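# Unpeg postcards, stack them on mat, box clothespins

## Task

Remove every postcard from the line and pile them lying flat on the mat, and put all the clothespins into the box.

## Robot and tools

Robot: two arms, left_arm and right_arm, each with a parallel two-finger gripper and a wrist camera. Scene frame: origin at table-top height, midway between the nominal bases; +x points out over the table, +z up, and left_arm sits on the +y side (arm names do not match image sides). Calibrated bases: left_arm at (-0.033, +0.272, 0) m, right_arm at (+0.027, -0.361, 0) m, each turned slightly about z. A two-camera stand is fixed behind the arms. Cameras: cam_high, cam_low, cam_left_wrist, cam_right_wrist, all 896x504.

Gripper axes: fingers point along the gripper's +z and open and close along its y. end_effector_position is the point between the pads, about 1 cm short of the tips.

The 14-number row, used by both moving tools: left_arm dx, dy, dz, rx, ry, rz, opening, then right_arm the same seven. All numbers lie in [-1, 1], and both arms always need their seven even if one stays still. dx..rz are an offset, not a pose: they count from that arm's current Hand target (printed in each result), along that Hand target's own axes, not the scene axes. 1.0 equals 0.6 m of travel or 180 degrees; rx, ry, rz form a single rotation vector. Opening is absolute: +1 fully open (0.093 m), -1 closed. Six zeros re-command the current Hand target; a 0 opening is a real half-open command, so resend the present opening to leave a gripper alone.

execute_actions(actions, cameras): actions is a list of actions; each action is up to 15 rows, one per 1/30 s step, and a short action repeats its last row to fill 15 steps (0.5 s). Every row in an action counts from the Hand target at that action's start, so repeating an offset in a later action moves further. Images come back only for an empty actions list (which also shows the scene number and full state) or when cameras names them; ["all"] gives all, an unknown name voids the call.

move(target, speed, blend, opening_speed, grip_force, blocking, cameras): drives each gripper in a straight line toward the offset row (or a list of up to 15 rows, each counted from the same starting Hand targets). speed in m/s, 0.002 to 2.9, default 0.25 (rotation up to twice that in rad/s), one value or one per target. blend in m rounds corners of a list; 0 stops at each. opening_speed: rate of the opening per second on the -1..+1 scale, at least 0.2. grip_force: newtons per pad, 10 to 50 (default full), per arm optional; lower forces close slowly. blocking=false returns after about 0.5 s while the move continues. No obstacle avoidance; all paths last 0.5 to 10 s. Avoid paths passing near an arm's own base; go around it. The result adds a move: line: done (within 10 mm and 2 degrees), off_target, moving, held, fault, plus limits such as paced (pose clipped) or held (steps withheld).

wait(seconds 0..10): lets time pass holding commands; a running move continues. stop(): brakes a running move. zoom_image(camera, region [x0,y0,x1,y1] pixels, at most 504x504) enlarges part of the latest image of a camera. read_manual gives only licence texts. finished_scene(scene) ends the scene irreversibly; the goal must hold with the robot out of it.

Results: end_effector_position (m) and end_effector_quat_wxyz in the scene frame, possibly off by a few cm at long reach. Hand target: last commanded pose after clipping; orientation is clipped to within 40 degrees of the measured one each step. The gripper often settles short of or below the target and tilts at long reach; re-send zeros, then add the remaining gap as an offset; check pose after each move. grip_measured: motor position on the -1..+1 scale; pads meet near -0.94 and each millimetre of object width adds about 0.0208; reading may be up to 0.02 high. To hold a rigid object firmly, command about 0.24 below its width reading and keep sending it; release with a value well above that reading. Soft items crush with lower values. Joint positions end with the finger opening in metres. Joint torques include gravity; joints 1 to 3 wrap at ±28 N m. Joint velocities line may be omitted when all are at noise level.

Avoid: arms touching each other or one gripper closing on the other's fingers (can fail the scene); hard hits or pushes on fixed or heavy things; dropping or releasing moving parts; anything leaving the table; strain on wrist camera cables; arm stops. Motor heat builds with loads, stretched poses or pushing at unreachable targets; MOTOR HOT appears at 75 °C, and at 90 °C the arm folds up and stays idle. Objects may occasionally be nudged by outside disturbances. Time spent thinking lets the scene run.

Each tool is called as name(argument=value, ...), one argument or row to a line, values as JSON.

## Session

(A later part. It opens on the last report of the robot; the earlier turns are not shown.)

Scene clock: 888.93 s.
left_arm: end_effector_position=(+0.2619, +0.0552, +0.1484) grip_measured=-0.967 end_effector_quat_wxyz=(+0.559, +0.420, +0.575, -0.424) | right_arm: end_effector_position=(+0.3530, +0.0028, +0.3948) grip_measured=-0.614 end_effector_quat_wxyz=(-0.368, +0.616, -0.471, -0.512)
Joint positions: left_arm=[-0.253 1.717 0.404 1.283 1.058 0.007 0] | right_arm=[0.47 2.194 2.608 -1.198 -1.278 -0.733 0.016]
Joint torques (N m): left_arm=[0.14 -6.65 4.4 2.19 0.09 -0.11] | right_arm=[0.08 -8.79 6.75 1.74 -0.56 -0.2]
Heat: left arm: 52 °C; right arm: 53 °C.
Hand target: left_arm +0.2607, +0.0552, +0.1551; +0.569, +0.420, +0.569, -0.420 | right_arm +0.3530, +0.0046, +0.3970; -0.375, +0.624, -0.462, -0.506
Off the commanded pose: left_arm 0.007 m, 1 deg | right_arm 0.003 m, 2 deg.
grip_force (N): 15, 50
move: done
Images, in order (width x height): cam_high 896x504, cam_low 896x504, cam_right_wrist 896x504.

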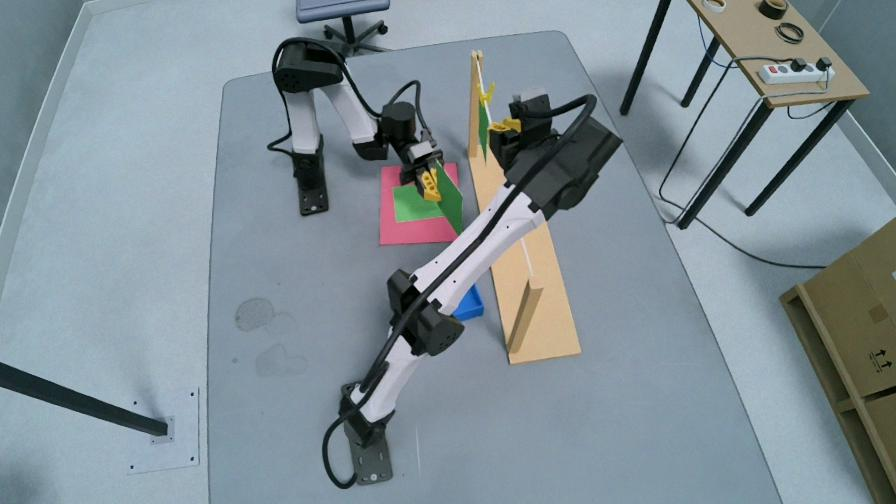

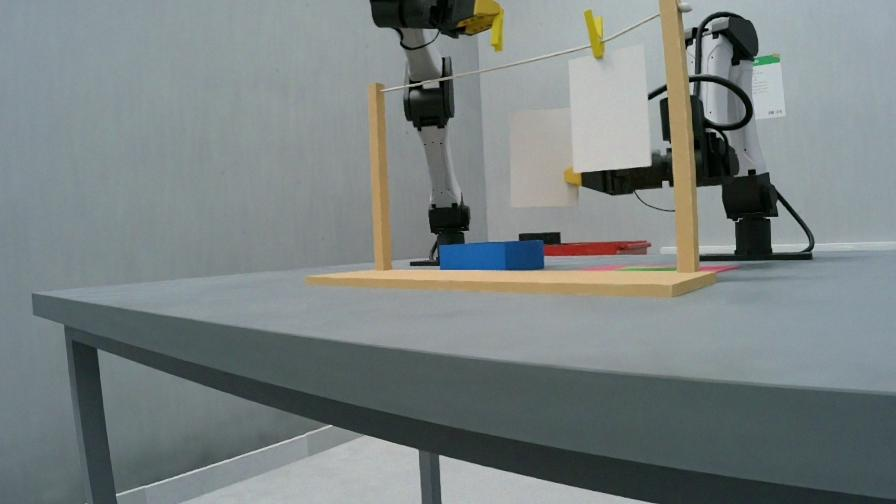

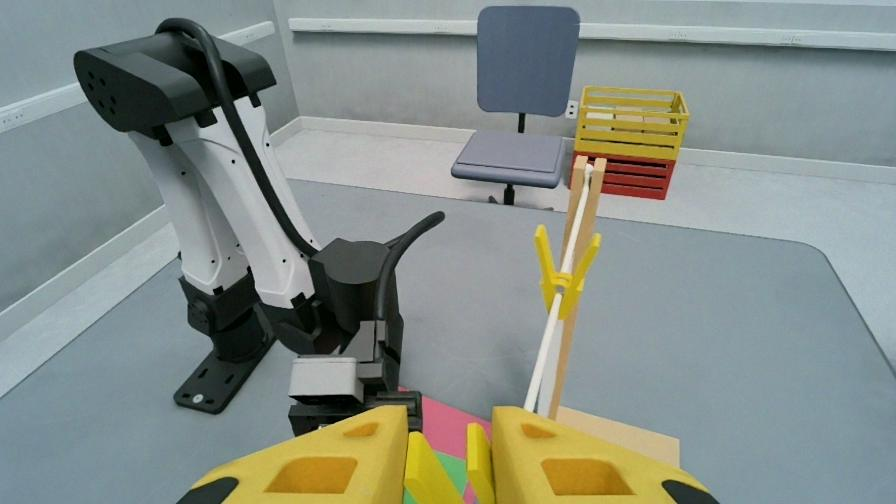

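move(
  target=[
    [-0.075,-0.0737,-0.101,0,0,0,-1,0,0,0,0,0,0,-0.62],
    [-0.025,-0.0365,-0.25,-0.0127,0.1997,-0.4582,-1,0.0961,0.1734,-0.076,0.032,0.215,0.04,-0.62],
    [-0.025,-0.0365,-0.25,-0.0127,0.1997,-0.4582,-1,0.4207,0.3074,0,0.0643,0.4297,0.0792,-0.62],
  ],
  speed=0.2,
  blend=[0.02,0.02,0],
  cameras=["all"],
)

Scene clock: 928.43 s.
left_arm: end_effector_position=(+0.1926, +0.1886, +0.1672) grip_measured=-0.970 end_effector_quat_wxyz=(+0.008, +0.023, +0.852, -0.523) | right_arm: end_effector_position=(+0.1908, -0.0992, +0.1510) grip_measured=-0.614 end_effector_quat_wxyz=(+0.004, +0.708, -0.706, -0.006)
Joint positions: left_arm=[0.254 1.615 1.095 -1.574 1.021 0.636 0] | right_arm=[0.971 1.718 1.552 -1.411 -0.014 -0.567 0.016]
Joint torques (N m): left_arm=[0.9 -4.63 8.06 -0.63 0.53 -0.13] | right_arm=[0.08 -6.78 4.31 0.62 -0.01 0.08]
Motor temperatures (°C): left_arm=[31 46 48 48 29 29 31] | right_arm=[32 51 40 35 32 29 30]
Heat: left arm: 48 °C; right arm: 51 °C.
Hand target: left_arm +0.1955, +0.1921, +0.1700; -0.023, +0.036, +0.843, -0.537 | right_arm +0.1918, -0.0992, +0.1501; +0.000, +0.707, -0.707, -0.001
Off the commanded pose: left_arm 0.005 m, 4 deg | right_arm 0.001 m, 1 deg.
joint sent to its limit (left arm) — joint 4 (wrist pitch), lower limit. The joint targets are off in orientation, not in position.
grip_force (N): 15, 50
move: off_target (left_arm)

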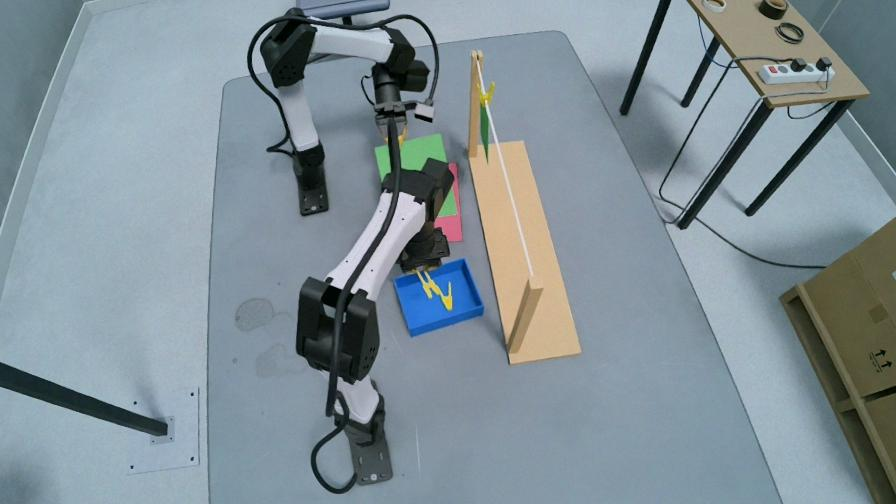

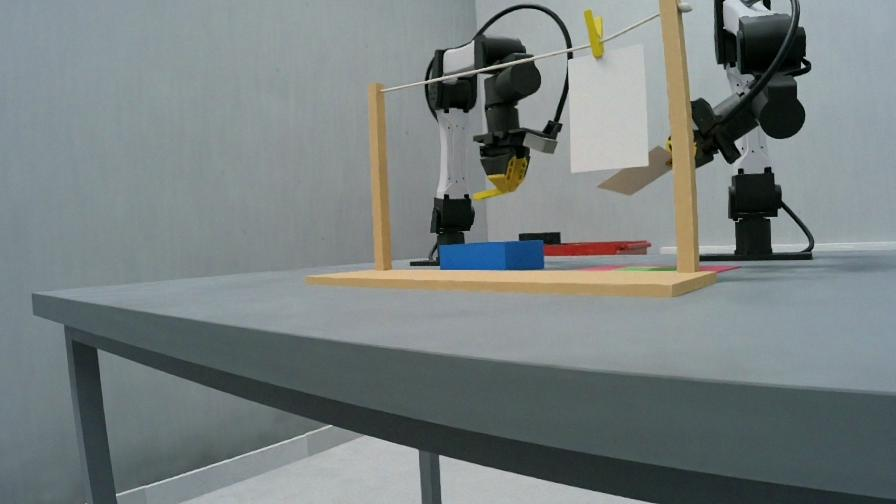

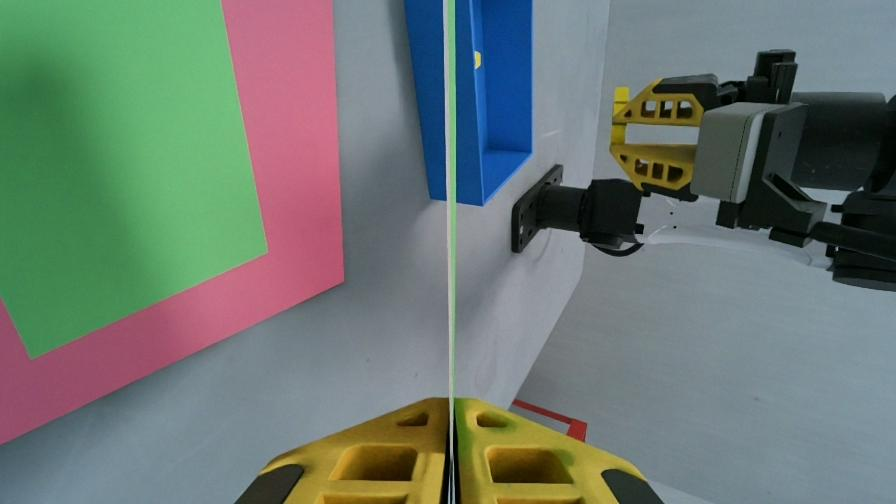

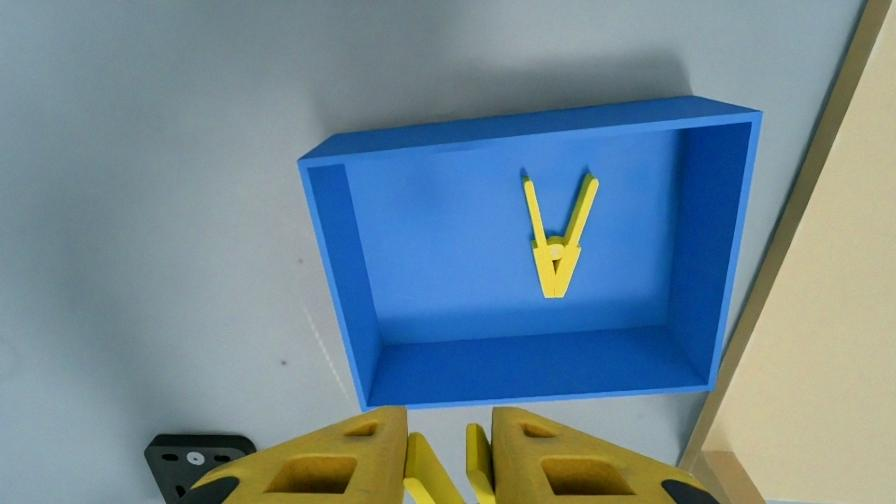

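zoom_image(
  camera="cam_high",
  region=[360, 120, 480, 250],
)

Scaled by 3.877.

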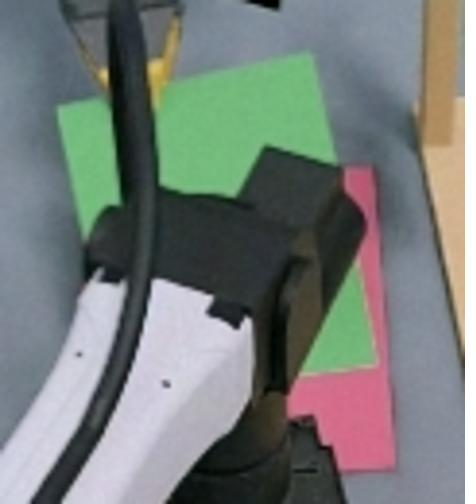

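move(
  target=[
    [0,0,0,0,0,0,-1,0,0,0.19,0,0,0,-0.62],
  ],
  speed=0.1,
  cameras=["cam_high","cam_right_wrist","cam_left_wrist"],
)

Scene clock: 945.50 s.
left_arm: end_effector_position=(+0.1926, +0.1886, +0.1672) grip_measured=-0.970 end_effector_quat_wxyz=(+0.008, +0.023, +0.852, -0.523) | right_arm: end_effector_position=(+0.1910, -0.0995, +0.0391) grip_measured=-0.614 end_effector_quat_wxyz=(+0.002, +0.707, -0.707, -0.005)
Joint positions: left_arm=[0.254 1.615 1.095 -1.574 1.021 0.636 0] | right_arm=[0.971 1.775 1.168 -0.965 -0.012 -0.566 0.016]
Joint torques (N m): left_arm=[0.69 -4.7 7.72 -0.61 0.51 -0.11] | right_arm=[0.12 -6.26 4.18 0.67 -0.02 0.08]
Heat: left arm: 47 °C; right arm: 49 °C.
Hand target: left_arm +0.1955, +0.1921, +0.1700; -0.023, +0.036, +0.843, -0.537 | right_arm +0.1917, -0.0990, +0.0361; +0.000, +0.707, -0.707, -0.001
Off the commanded pose: left_arm 0.005 m, 4 deg | right_arm 0.003 m, 1 deg.
joint sent to its limit (left arm) — joint 4 (wrist pitch), lower limit. The joint targets are off in orientation, not in position.
grip_force (N): 15, 50
move: off_target (left_arm)
Images, in order (width x height): cam_high 896x504, cam_left_wrist 896x504, cam_right_wrist 896x504.

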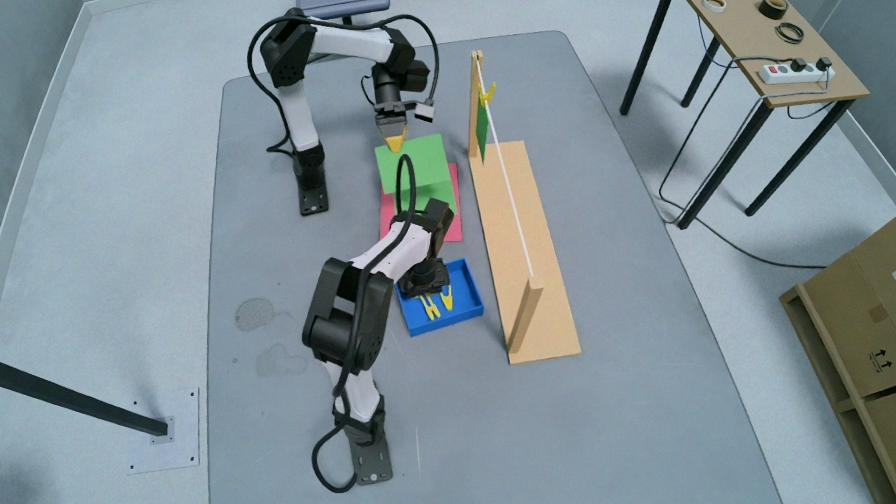

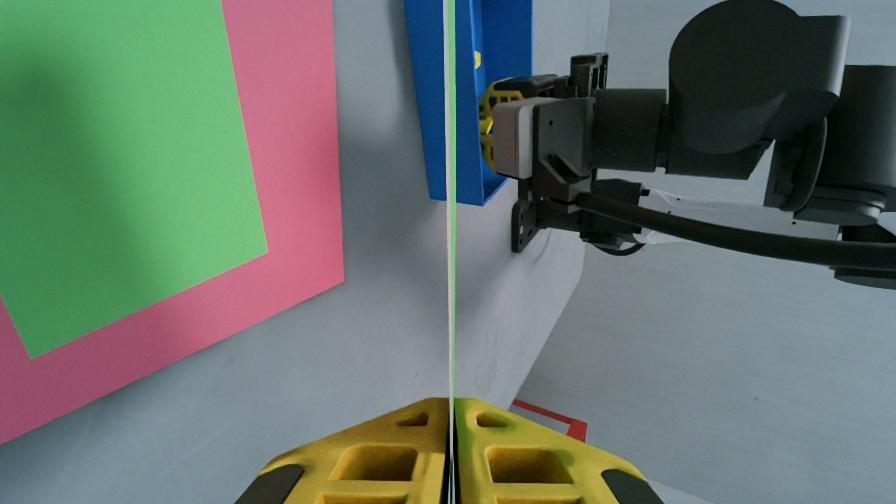

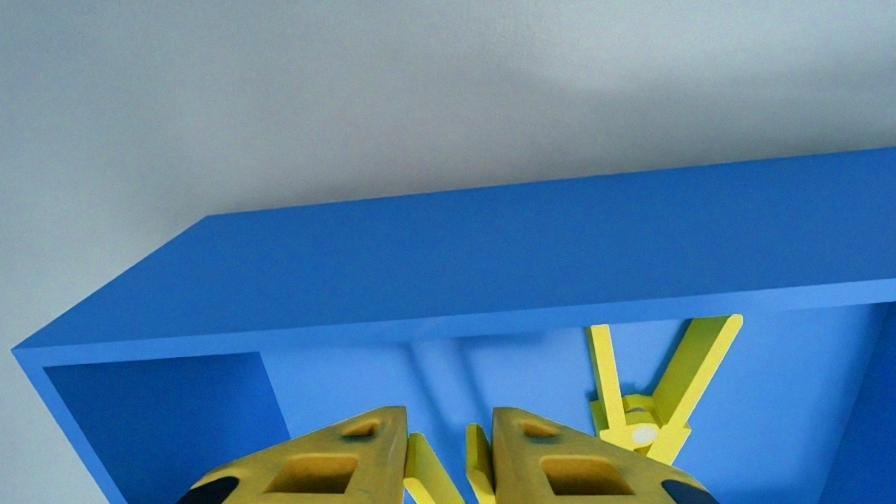

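move(
  target=[
    [0,0,0,0,0,0,-1,0,0,0.02,0,0,0,-0.62],
    [0,0,0,0,0,0,-1,0,0,0.02,0,0,0,-0.08],
    [0,0,0,0,0,0,-1,0,0,-0.18,0,0,0,-0.08],
    [0,0,0,0,0,0,-1,0.1,0.1,-0.3,0,0,0,-0.08],
  ],
  speed=[0.05,0.05,0.1,0.2],
  opening_speed=0.5,
  blend=[0,0,0.02,0],
  cameras=["cam_high","cam_right_wrist","cam_left_wrist"],
)

zoom_image(
  camera="cam_high",
  region=[360, 120, 480, 250],
)

Scene clock: 960.23 s.
left_arm: end_effector_position=(+0.1926, +0.1886, +0.1672) grip_measured=-0.970 end_effector_quat_wxyz=(+0.008, +0.023, +0.852, -0.523) | right_arm: end_effector_position=(+0.1332, -0.1568, +0.2170) grip_measured=-0.081 end_effector_quat_wxyz=(-0.047, +0.706, -0.706, -0.020)
Joint positions: left_arm=[0.254 1.615 1.095 -1.574 1.021 0.636 0] | right_arm=[1.052 1.374 1.481 -1.576 -0.01 -0.485 0.041]
Joint torques (N m): left_arm=[0.51 -4.86 7.99 -0.69 0.54 -0.1] | right_arm=[0.28 -3.43 4.52 0.67 -0.03 0.09]
Motor temperatures (°C): left_arm=[31 44 47 43 29 29 31] | right_arm=[32 47 38 34 31 29 30]
Heat: left arm: 47 °C; right arm: 47 °C.
Hand target: left_arm +0.1955, +0.1921, +0.1700; -0.023, +0.036, +0.843, -0.537 | right_arm +0.1318, -0.1594, +0.2160; +0.000, +0.707, -0.707, -0.001
Off the commanded pose: left_arm 0.005 m, 4 deg | right_arm 0.003 m, 6 deg.
joint sent to its limit (left arm) — joint 4 (wrist pitch), lower limit. The joint targets are off in orientation, not in position.
joint sent to its limit (right arm) — joint 4 (wrist pitch), lower limit. The joint targets are off in orientation, not in position.
grip_force (N): 15, 50
move: off_target (left_arm, right_arm)
Images, in order (width x height): cam_high 896x504, cam_left_wrist 896x504, cam_right_wrist 896x504.

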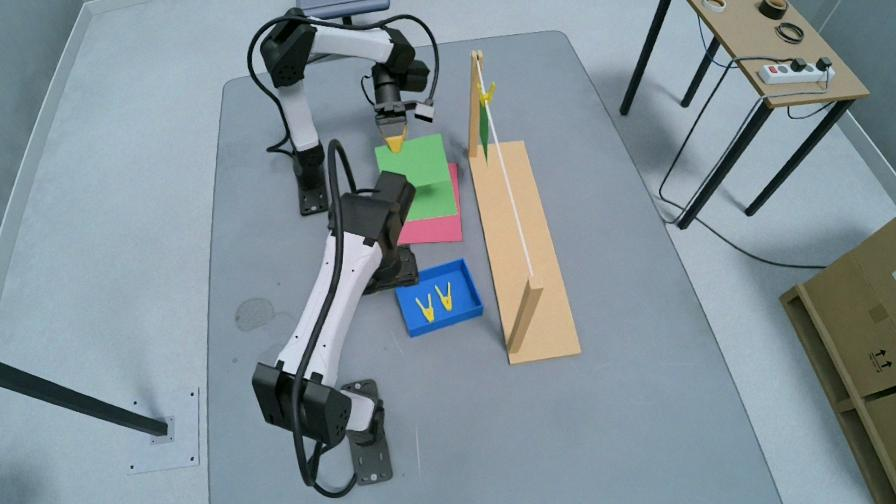

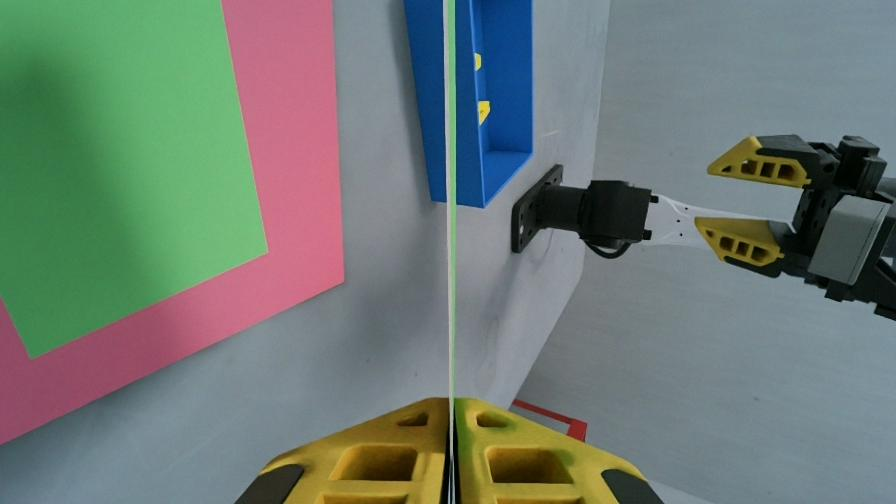

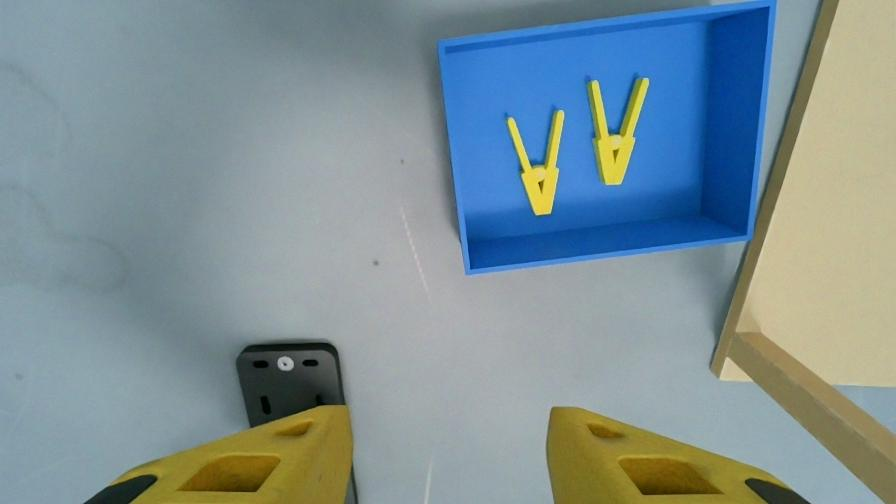

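Scaled by 3.877.

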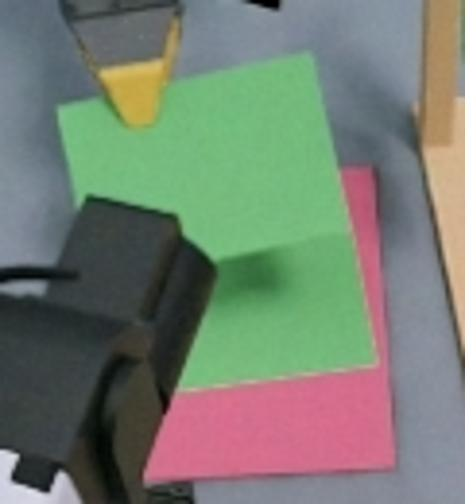

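move(
  target=[
    [-0.0277,0.122,0.0655,0,0,0,-1,-0.065,-0.23,-0.1733,0.0339,-0.3876,0.0486,-0.1],
  ],
  speed=0.15,
  cameras=["cam_high","cam_right_wrist","cam_left_wrist"],
)

zoom_image(
  camera="cam_high",
  region=[360, 120, 480, 250],
)

Scene clock: 997.93 s.
left_arm: end_effector_position=(+0.2123, +0.1879, +0.0905) grip_measured=-0.970 end_effector_quat_wxyz=(-0.026, +0.028, +0.844, -0.534) | right_arm: end_effector_position=(+0.2728, -0.1201, +0.3150) grip_measured=-0.099 end_effector_quat_wxyz=(+0.430, -0.523, +0.639, +0.364)
Joint positions: left_arm=[0.224 1.88 1.043 -1.344 1.021 0.672 0] | right_arm=[0.346 1.22 1.216 -0.632 -0.907 -0.509 0.04]
Joint torques (N m): left_arm=[-0.23 -5.61 4.55 -0.61 0.67 0.26] | right_arm=[-0.8 -4.52 5 2.46 -0.72 0.01]
Heat: left arm: 47 °C; right arm: 43 °C.
Hand target: left_arm +0.2117, +0.1859, +0.0871; -0.023, +0.036, +0.843, -0.537 | right_arm +0.2699, -0.1206, +0.3200; +0.439, -0.526, +0.628, +0.369
Off the commanded pose: left_arm 0.004 m, 1 deg | right_arm 0.006 m, 2 deg.
grip_force (N): 15, 50
move: done
Images, in order (width x height): cam_high 896x504, cam_left_wrist 896x504, cam_right_wrist 896x504.

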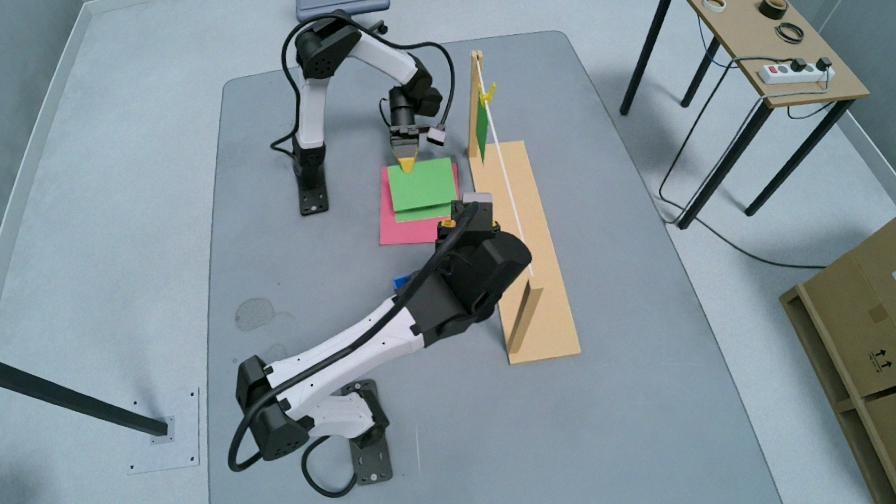

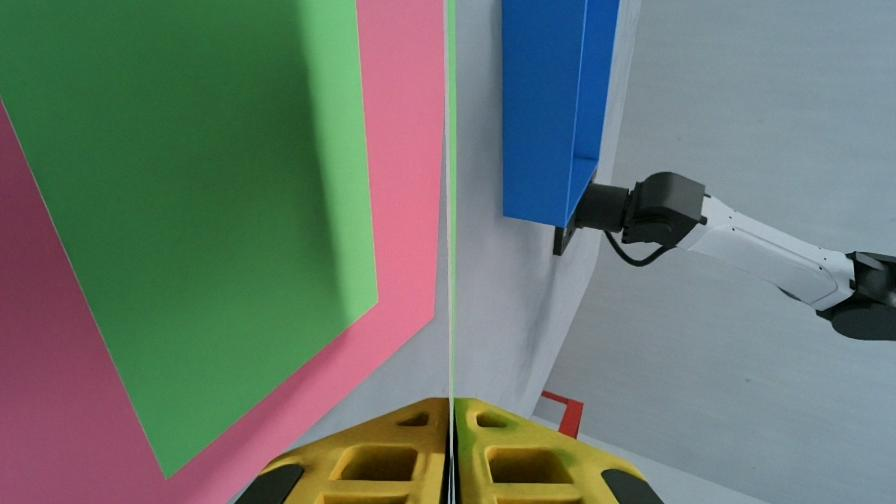

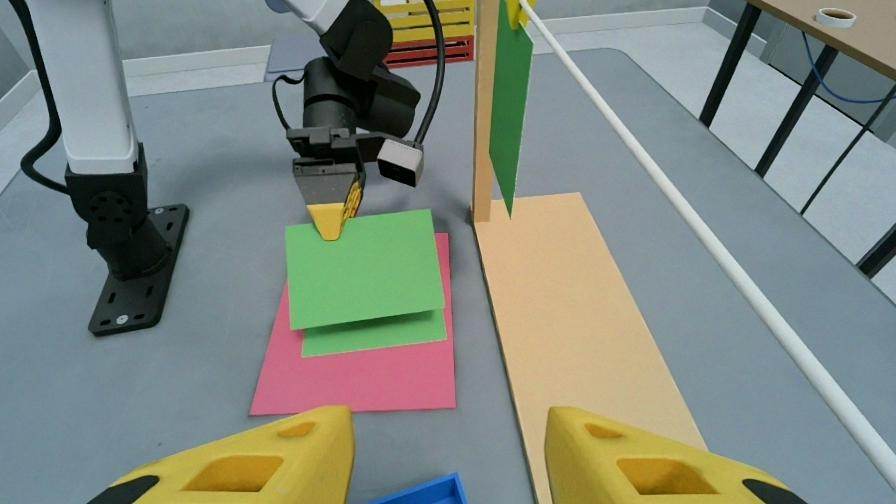

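Scaled by 3.877.

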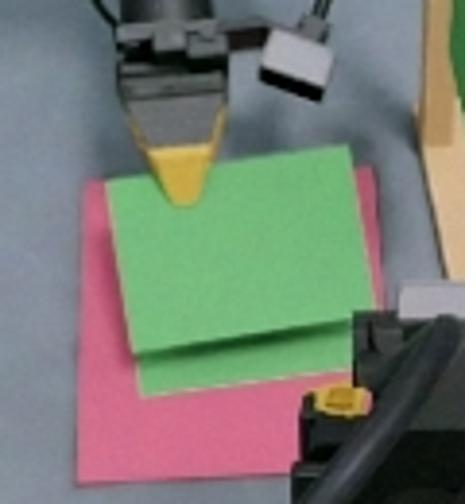

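move(
  target=[
    [-0.001,0.0659,0.0381,0,0,0,-1,0,0,0,0,0,0,-0.1],
    [-0.001,0.0659,0.0381,0,0,0,-0.5,0,0,0,0,0,0,-0.1],
  ],
  speed=0.06,
  opening_speed=0.4,
  cameras=["cam_right_wrist","cam_left_wrist"],
)

Scene clock: 1030.83 s.
left_arm: end_effector_position=(+0.2134, +0.1836, +0.0453) grip_measured=-0.502 end_effector_quat_wxyz=(-0.019, +0.037, +0.843, -0.537) | right_arm: end_effector_position=(+0.2729, -0.1201, +0.3152) grip_measured=-0.099 end_effector_quat_wxyz=(+0.430, -0.523, +0.639, +0.364)
Joint positions: left_arm=[0.21 1.991 0.975 -1.147 1.035 0.672 0.021] | right_arm=[0.346 1.22 1.216 -0.631 -0.907 -0.508 0.04]
Joint torques (N m): left_arm=[-0.08 -5.87 3.78 -0.58 0.6 -0.08] | right_arm=[-0.79 -4.52 4.97 2.46 -0.72 0]
Motor temperatures (°C): left_arm=[31 43 46 40 29 29 31] | right_arm=[32 43 38 39 31 29 30]
Heat: left arm: 46 °C; right arm: 43 °C.
Hand target: left_arm +0.2119, +0.1819, +0.0416; -0.023, +0.036, +0.843, -0.537 | right_arm +0.2699, -0.1206, +0.3200; +0.439, -0.526, +0.628, +0.369
Off the commanded pose: left_arm 0.004 m, 0 deg | right_arm 0.006 m, 2 deg.
grip_force (N): 15, 50
move: done
Images, in order (width x height): cam_left_wrist 896x504, cam_right_wrist 896x504.

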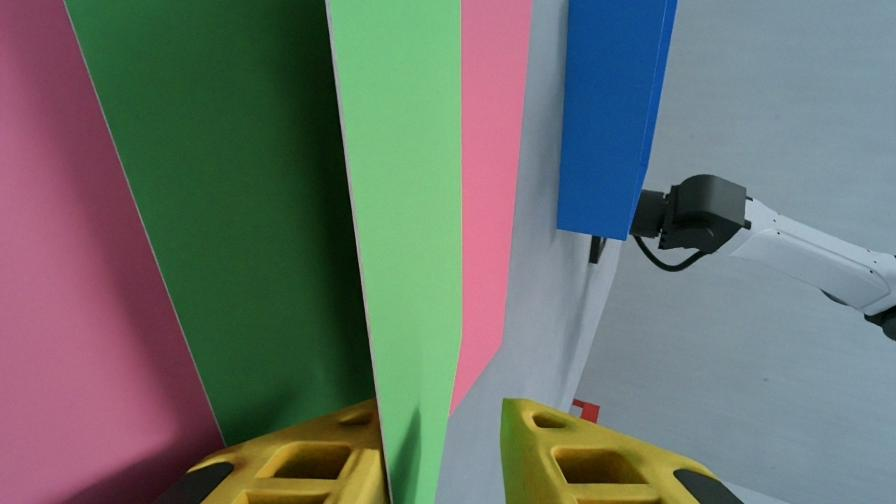

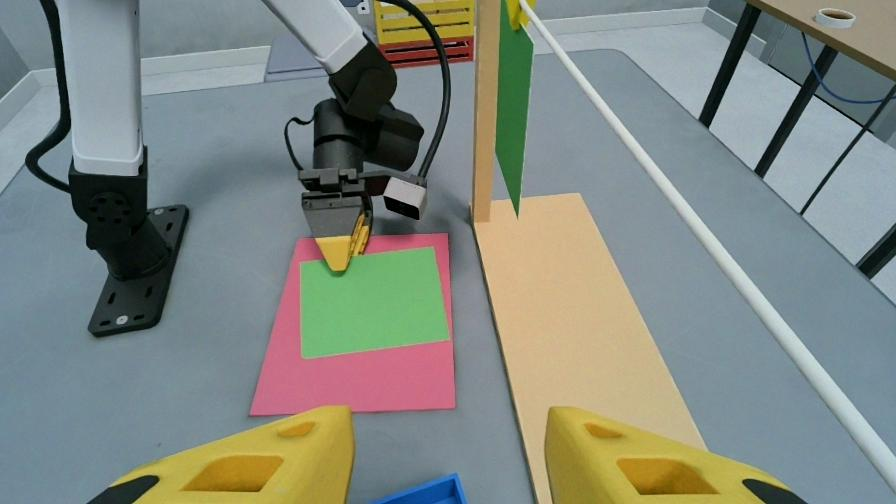

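move(
  target=[
    [0,0.0181,0.0085,0,0,0,-0.5,0,0,0,0,0,0,-0.1],
    [0,0.0606,-0.0825,0,0,0,-0.5,0,0,0,0,0,0,-0.1],
    [0,-0.0602,-0.1388,0,0,0,-0.5,0,0,0,0,0,0,-0.1],
  ],
  speed=[0.04,0.06,0.12],
  cameras=["all"],
)

Scene clock: 1064.60 s.
left_arm: end_effector_position=(+0.2143, +0.2390, +0.1034) grip_measured=-0.502 end_effector_quat_wxyz=(-0.017, +0.029, +0.846, -0.532) | right_arm: end_effector_position=(+0.2729, -0.1201, +0.3152) grip_measured=-0.099 end_effector_quat_wxyz=(+0.430, -0.523, +0.639, +0.364)
Joint positions: left_arm=[0.399 1.956 1.178 -1.575 0.915 0.901 0.021] | right_arm=[0.346 1.22 1.216 -0.631 -0.907 -0.508 0.04]
Joint torques (N m): left_arm=[0.7 -8.27 6.49 -1.15 0.5 -0.19] | right_arm=[-0.79 -4.53 4.98 2.46 -0.72 0]
Heat: left arm: 45 °C; right arm: 43 °C.
Hand target: left_arm +0.2171, +0.2419, +0.1096; -0.023, +0.036, +0.843, -0.537 | right_arm +0.2699, -0.1206, +0.3200; +0.439, -0.526, +0.628, +0.369
Off the commanded pose: left_arm 0.007 m, 1 deg | right_arm 0.006 m, 2 deg.
joint sent to its limit (left arm) — joint 4 (wrist pitch), lower limit. The joint targets still meet the commanded pose.
grip_force (N): 15, 50
move: done

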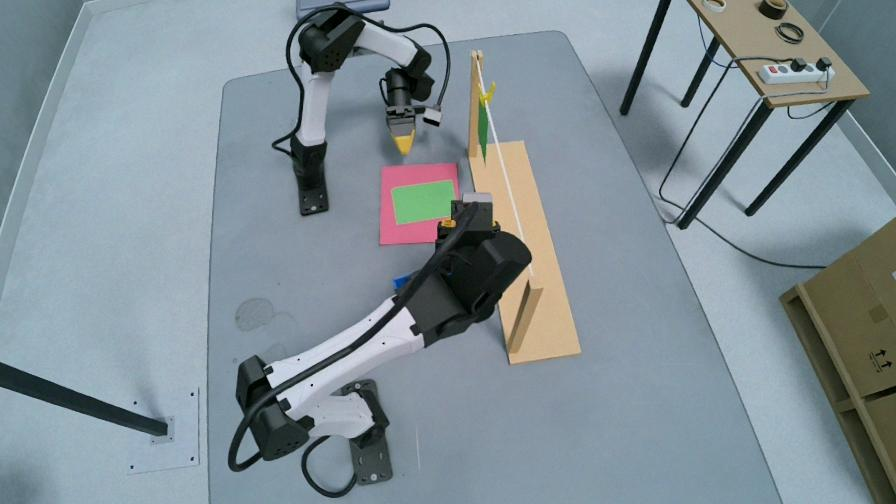

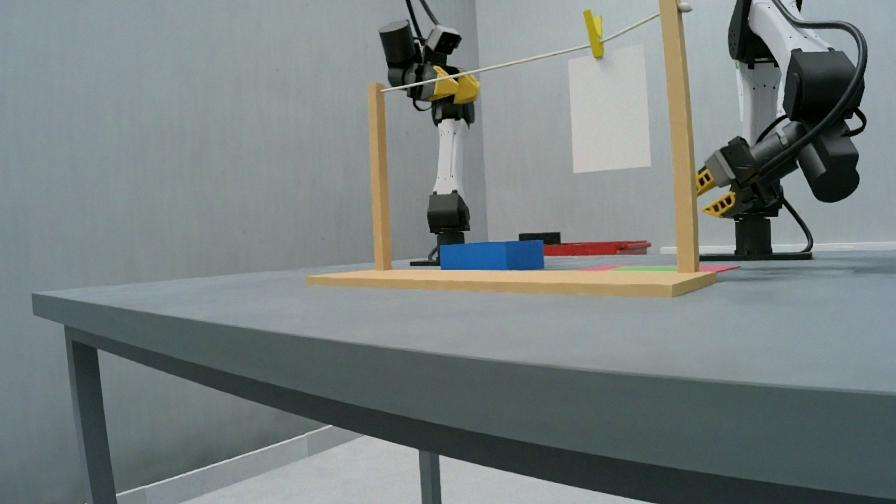

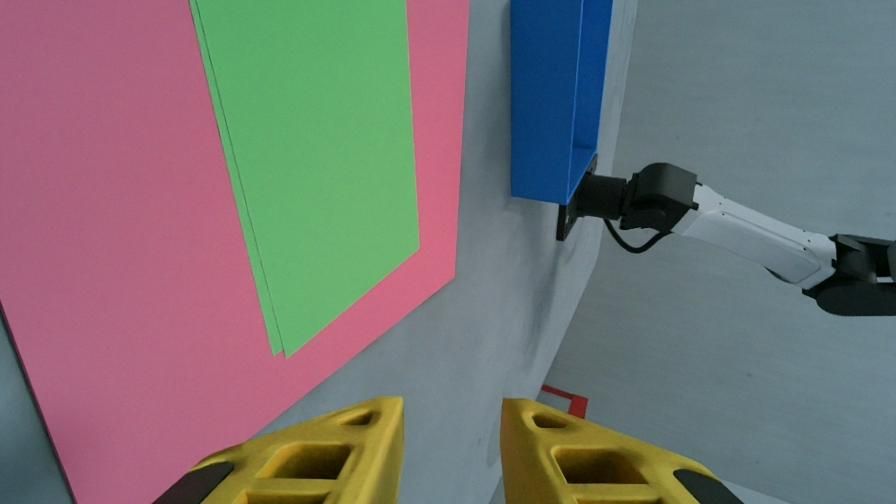

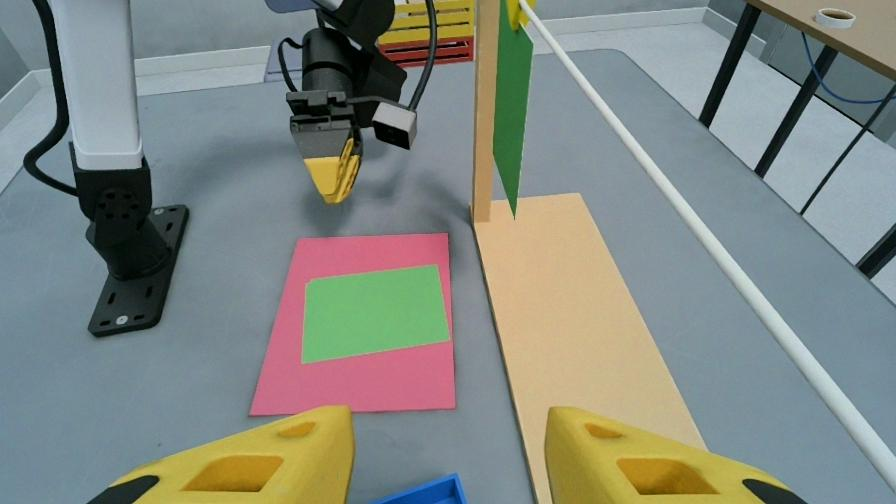

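move(
  target=[
    [0,0,0,0,0,0,-0.5,0.2092,-0.0377,0.1563,0,-0.1111,0,-0.1],
    [0,0,0,0,0,0,-0.5,0.1238,-0.1042,0.3898,0,-0.1111,0,-0.1],
  ],
  speed=[0.2,0.12],
  blend=[0.02,0],
  cameras=["all"],
)

Scene clock: 1100.83 s.
left_arm: end_effector_position=(+0.2143, +0.2390, +0.1035) grip_measured=-0.502 end_effector_quat_wxyz=(-0.017, +0.029, +0.846, -0.532) | right_arm: end_effector_position=(+0.3591, +0.0560, +0.1653) grip_measured=-0.099 end_effector_quat_wxyz=(+0.533, -0.458, +0.543, +0.459)
Joint positions: left_arm=[0.399 1.956 1.178 -1.575 0.915 0.9 0.021] | right_arm=[0.654 2.056 1.027 1.015 -0.724 0.001 0.04]
Joint torques (N m): left_arm=[0.66 -8.64 6.37 -1.12 0.53 -0.08] | right_arm=[0.01 -8.09 6.91 2.52 0.11 0.02]
Heat: left arm: 46 °C; right arm: 43 °C.
Hand target: left_arm +0.2171, +0.2419, +0.1096; -0.023, +0.036, +0.843, -0.537 | right_arm +0.3651, +0.0601, +0.1703; +0.542, -0.454, +0.542, +0.455
Off the commanded pose: left_arm 0.007 m, 1 deg | right_arm 0.009 m, 1 deg.
joint sent to its limit (left arm) — joint 4 (wrist pitch), lower limit. The joint targets still meet the commanded pose.
grip_force (N): 15, 50
move: done

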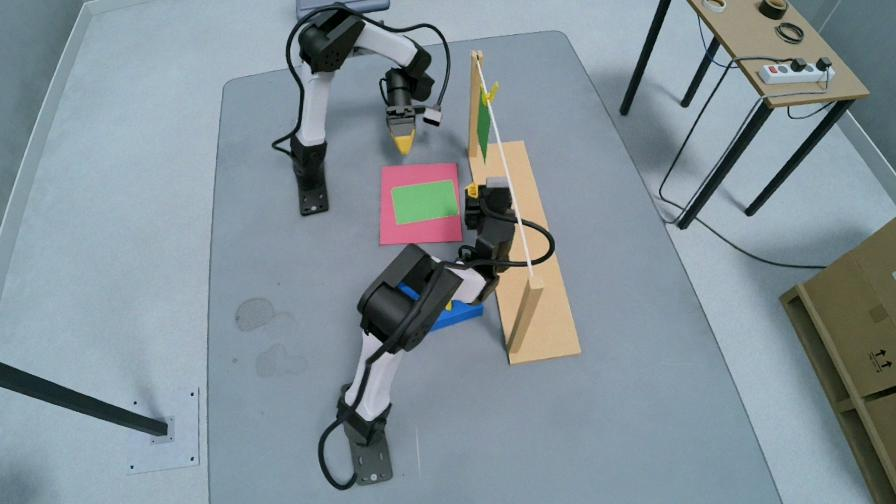

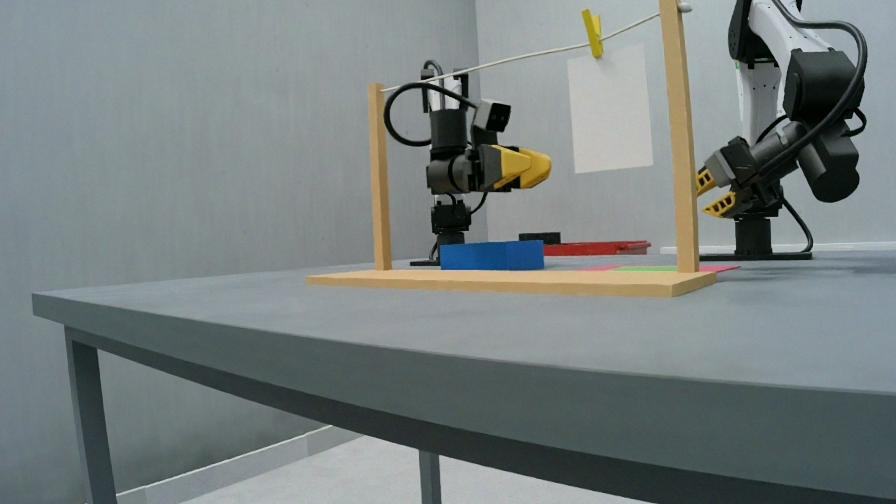

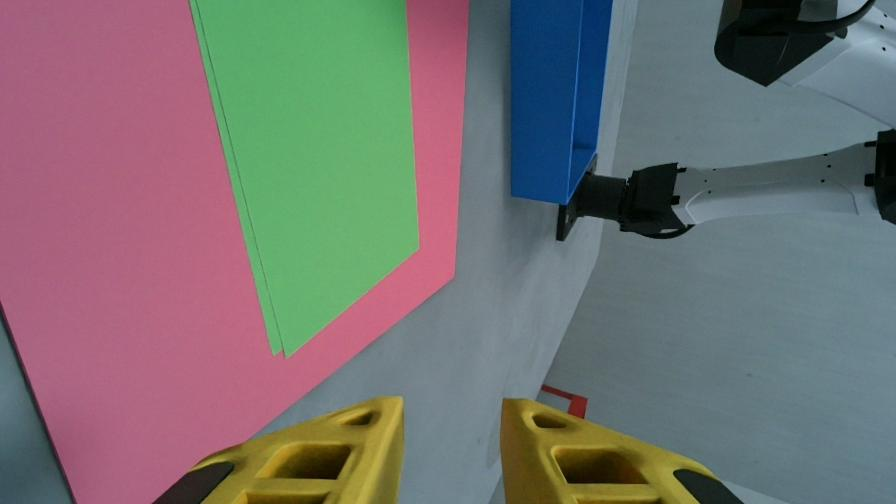

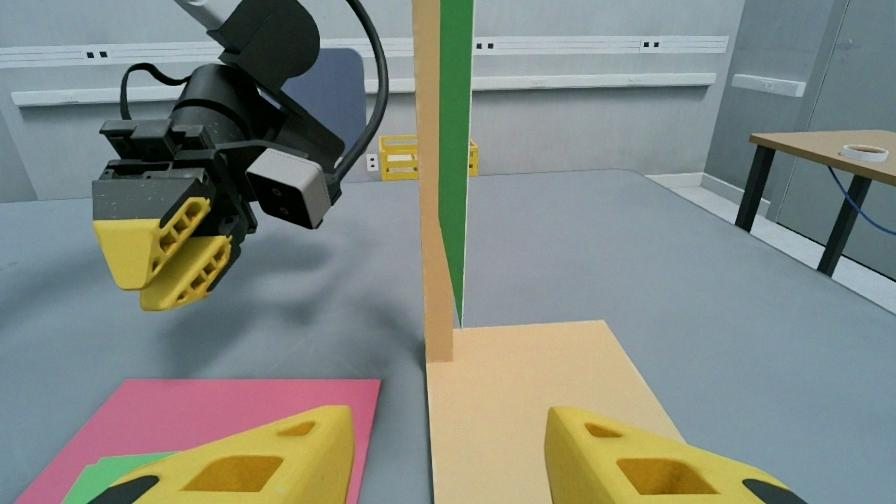

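zoom_image(
  camera="cam_low",
  region=[360, 40, 560, 220],
)

zoom_image(
  camera="cam_high",
  region=[430, 60, 590, 300],
)

Scaled by 2.520.

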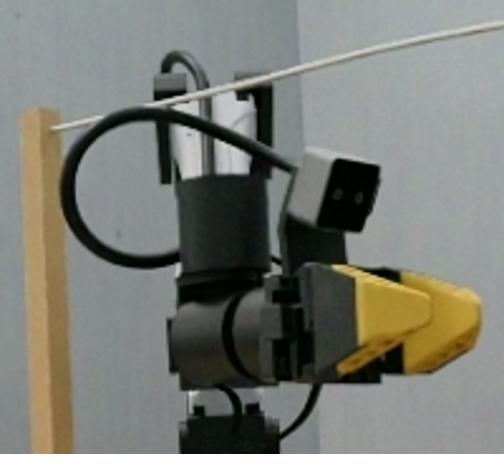

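Scaled by 2.100.

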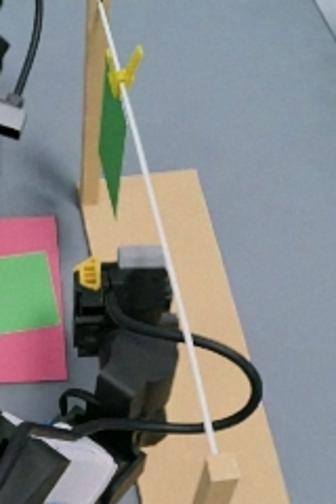

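move(
  target=[0,0,0,0,0,0,-0.5,0.0122,-0.0043,0.075,0,0,0,-0.1],
  speed=0.1,
  cameras=["cam_low","cam_right_wrist","cam_high"],
)

Scene clock: 1134.37 s.
left_arm: end_effector_position=(+0.2143, +0.2390, +0.1035) grip_measured=-0.502 end_effector_quat_wxyz=(-0.017, +0.029, +0.846, -0.532) | right_arm: end_effector_position=(+0.3697, +0.0997, +0.1578) grip_measured=-0.099 end_effector_quat_wxyz=(+0.533, -0.459, +0.543, +0.459)
Joint positions: left_arm=[0.399 1.956 1.178 -1.575 0.915 0.9 0.021] | right_arm=[0.717 2.179 1.203 0.961 -0.662 0.001 0.04]
Joint torques (N m): left_arm=[0.62 -8.25 6.16 -1.12 0.55 -0.02] | right_arm=[-0.02 -9.07 7.16 2.58 0.11 0.02]
Heat: left arm: 46 °C; right arm: 47 °C.
Hand target: left_arm +0.2171, +0.2419, +0.1096; -0.023, +0.036, +0.843, -0.537 | right_arm +0.3755, +0.1040, +0.1628; +0.542, -0.454, +0.542, +0.455
Off the commanded pose: left_arm 0.007 m, 1 deg | right_arm 0.009 m, 1 deg.
joint sent to its limit (left arm) — joint 4 (wrist pitch), lower limit. The joint targets still meet the commanded pose.
grip_force (N): 15, 50
move: done
Images, in order (width x height): cam_high 896x504, cam_low 896x504, cam_right_wrist 896x504.

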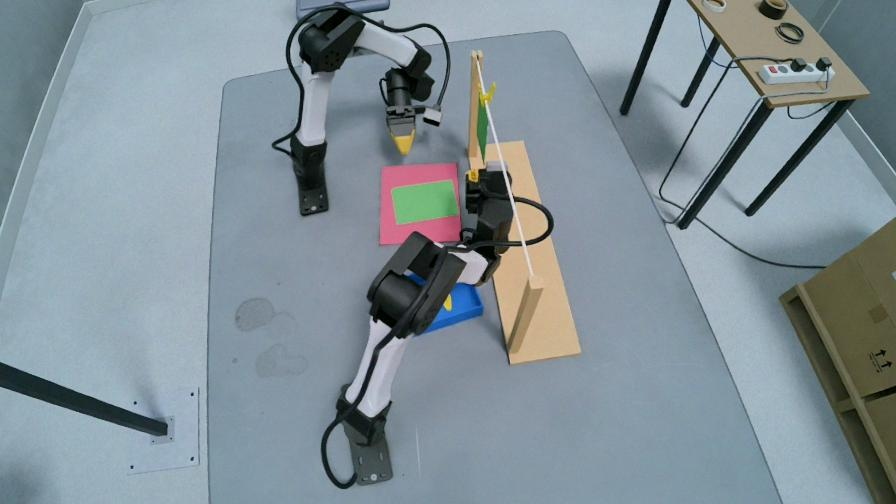

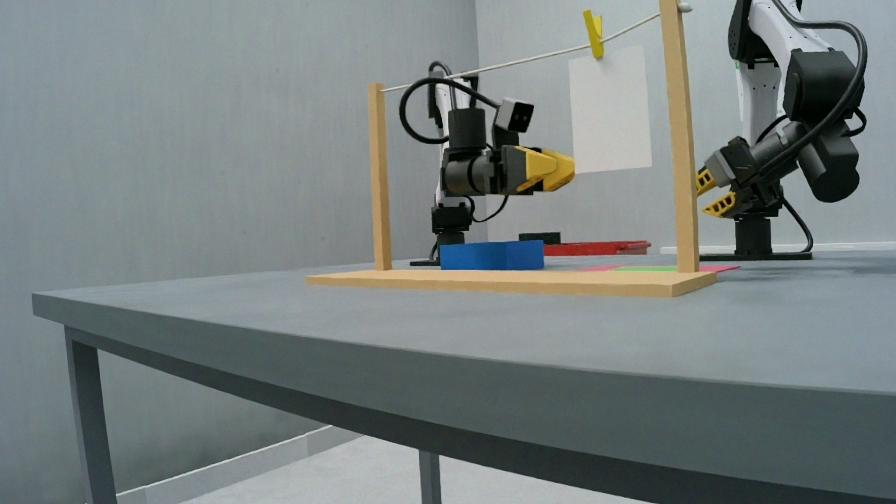

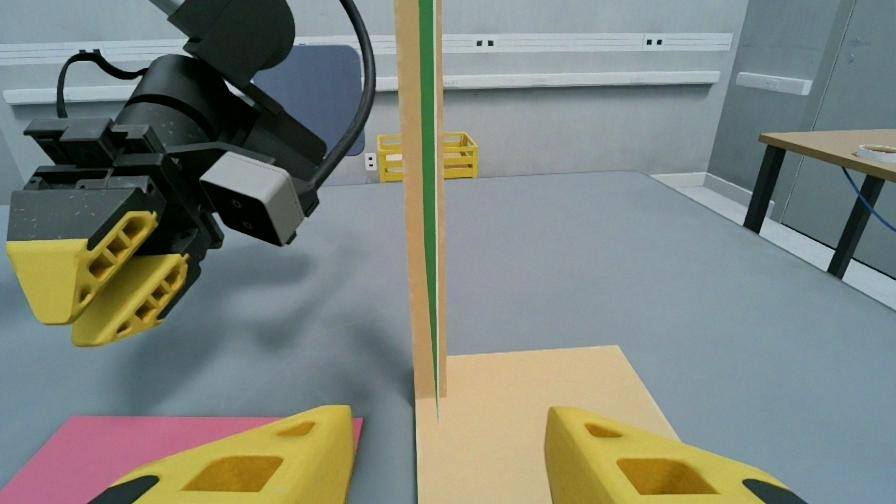

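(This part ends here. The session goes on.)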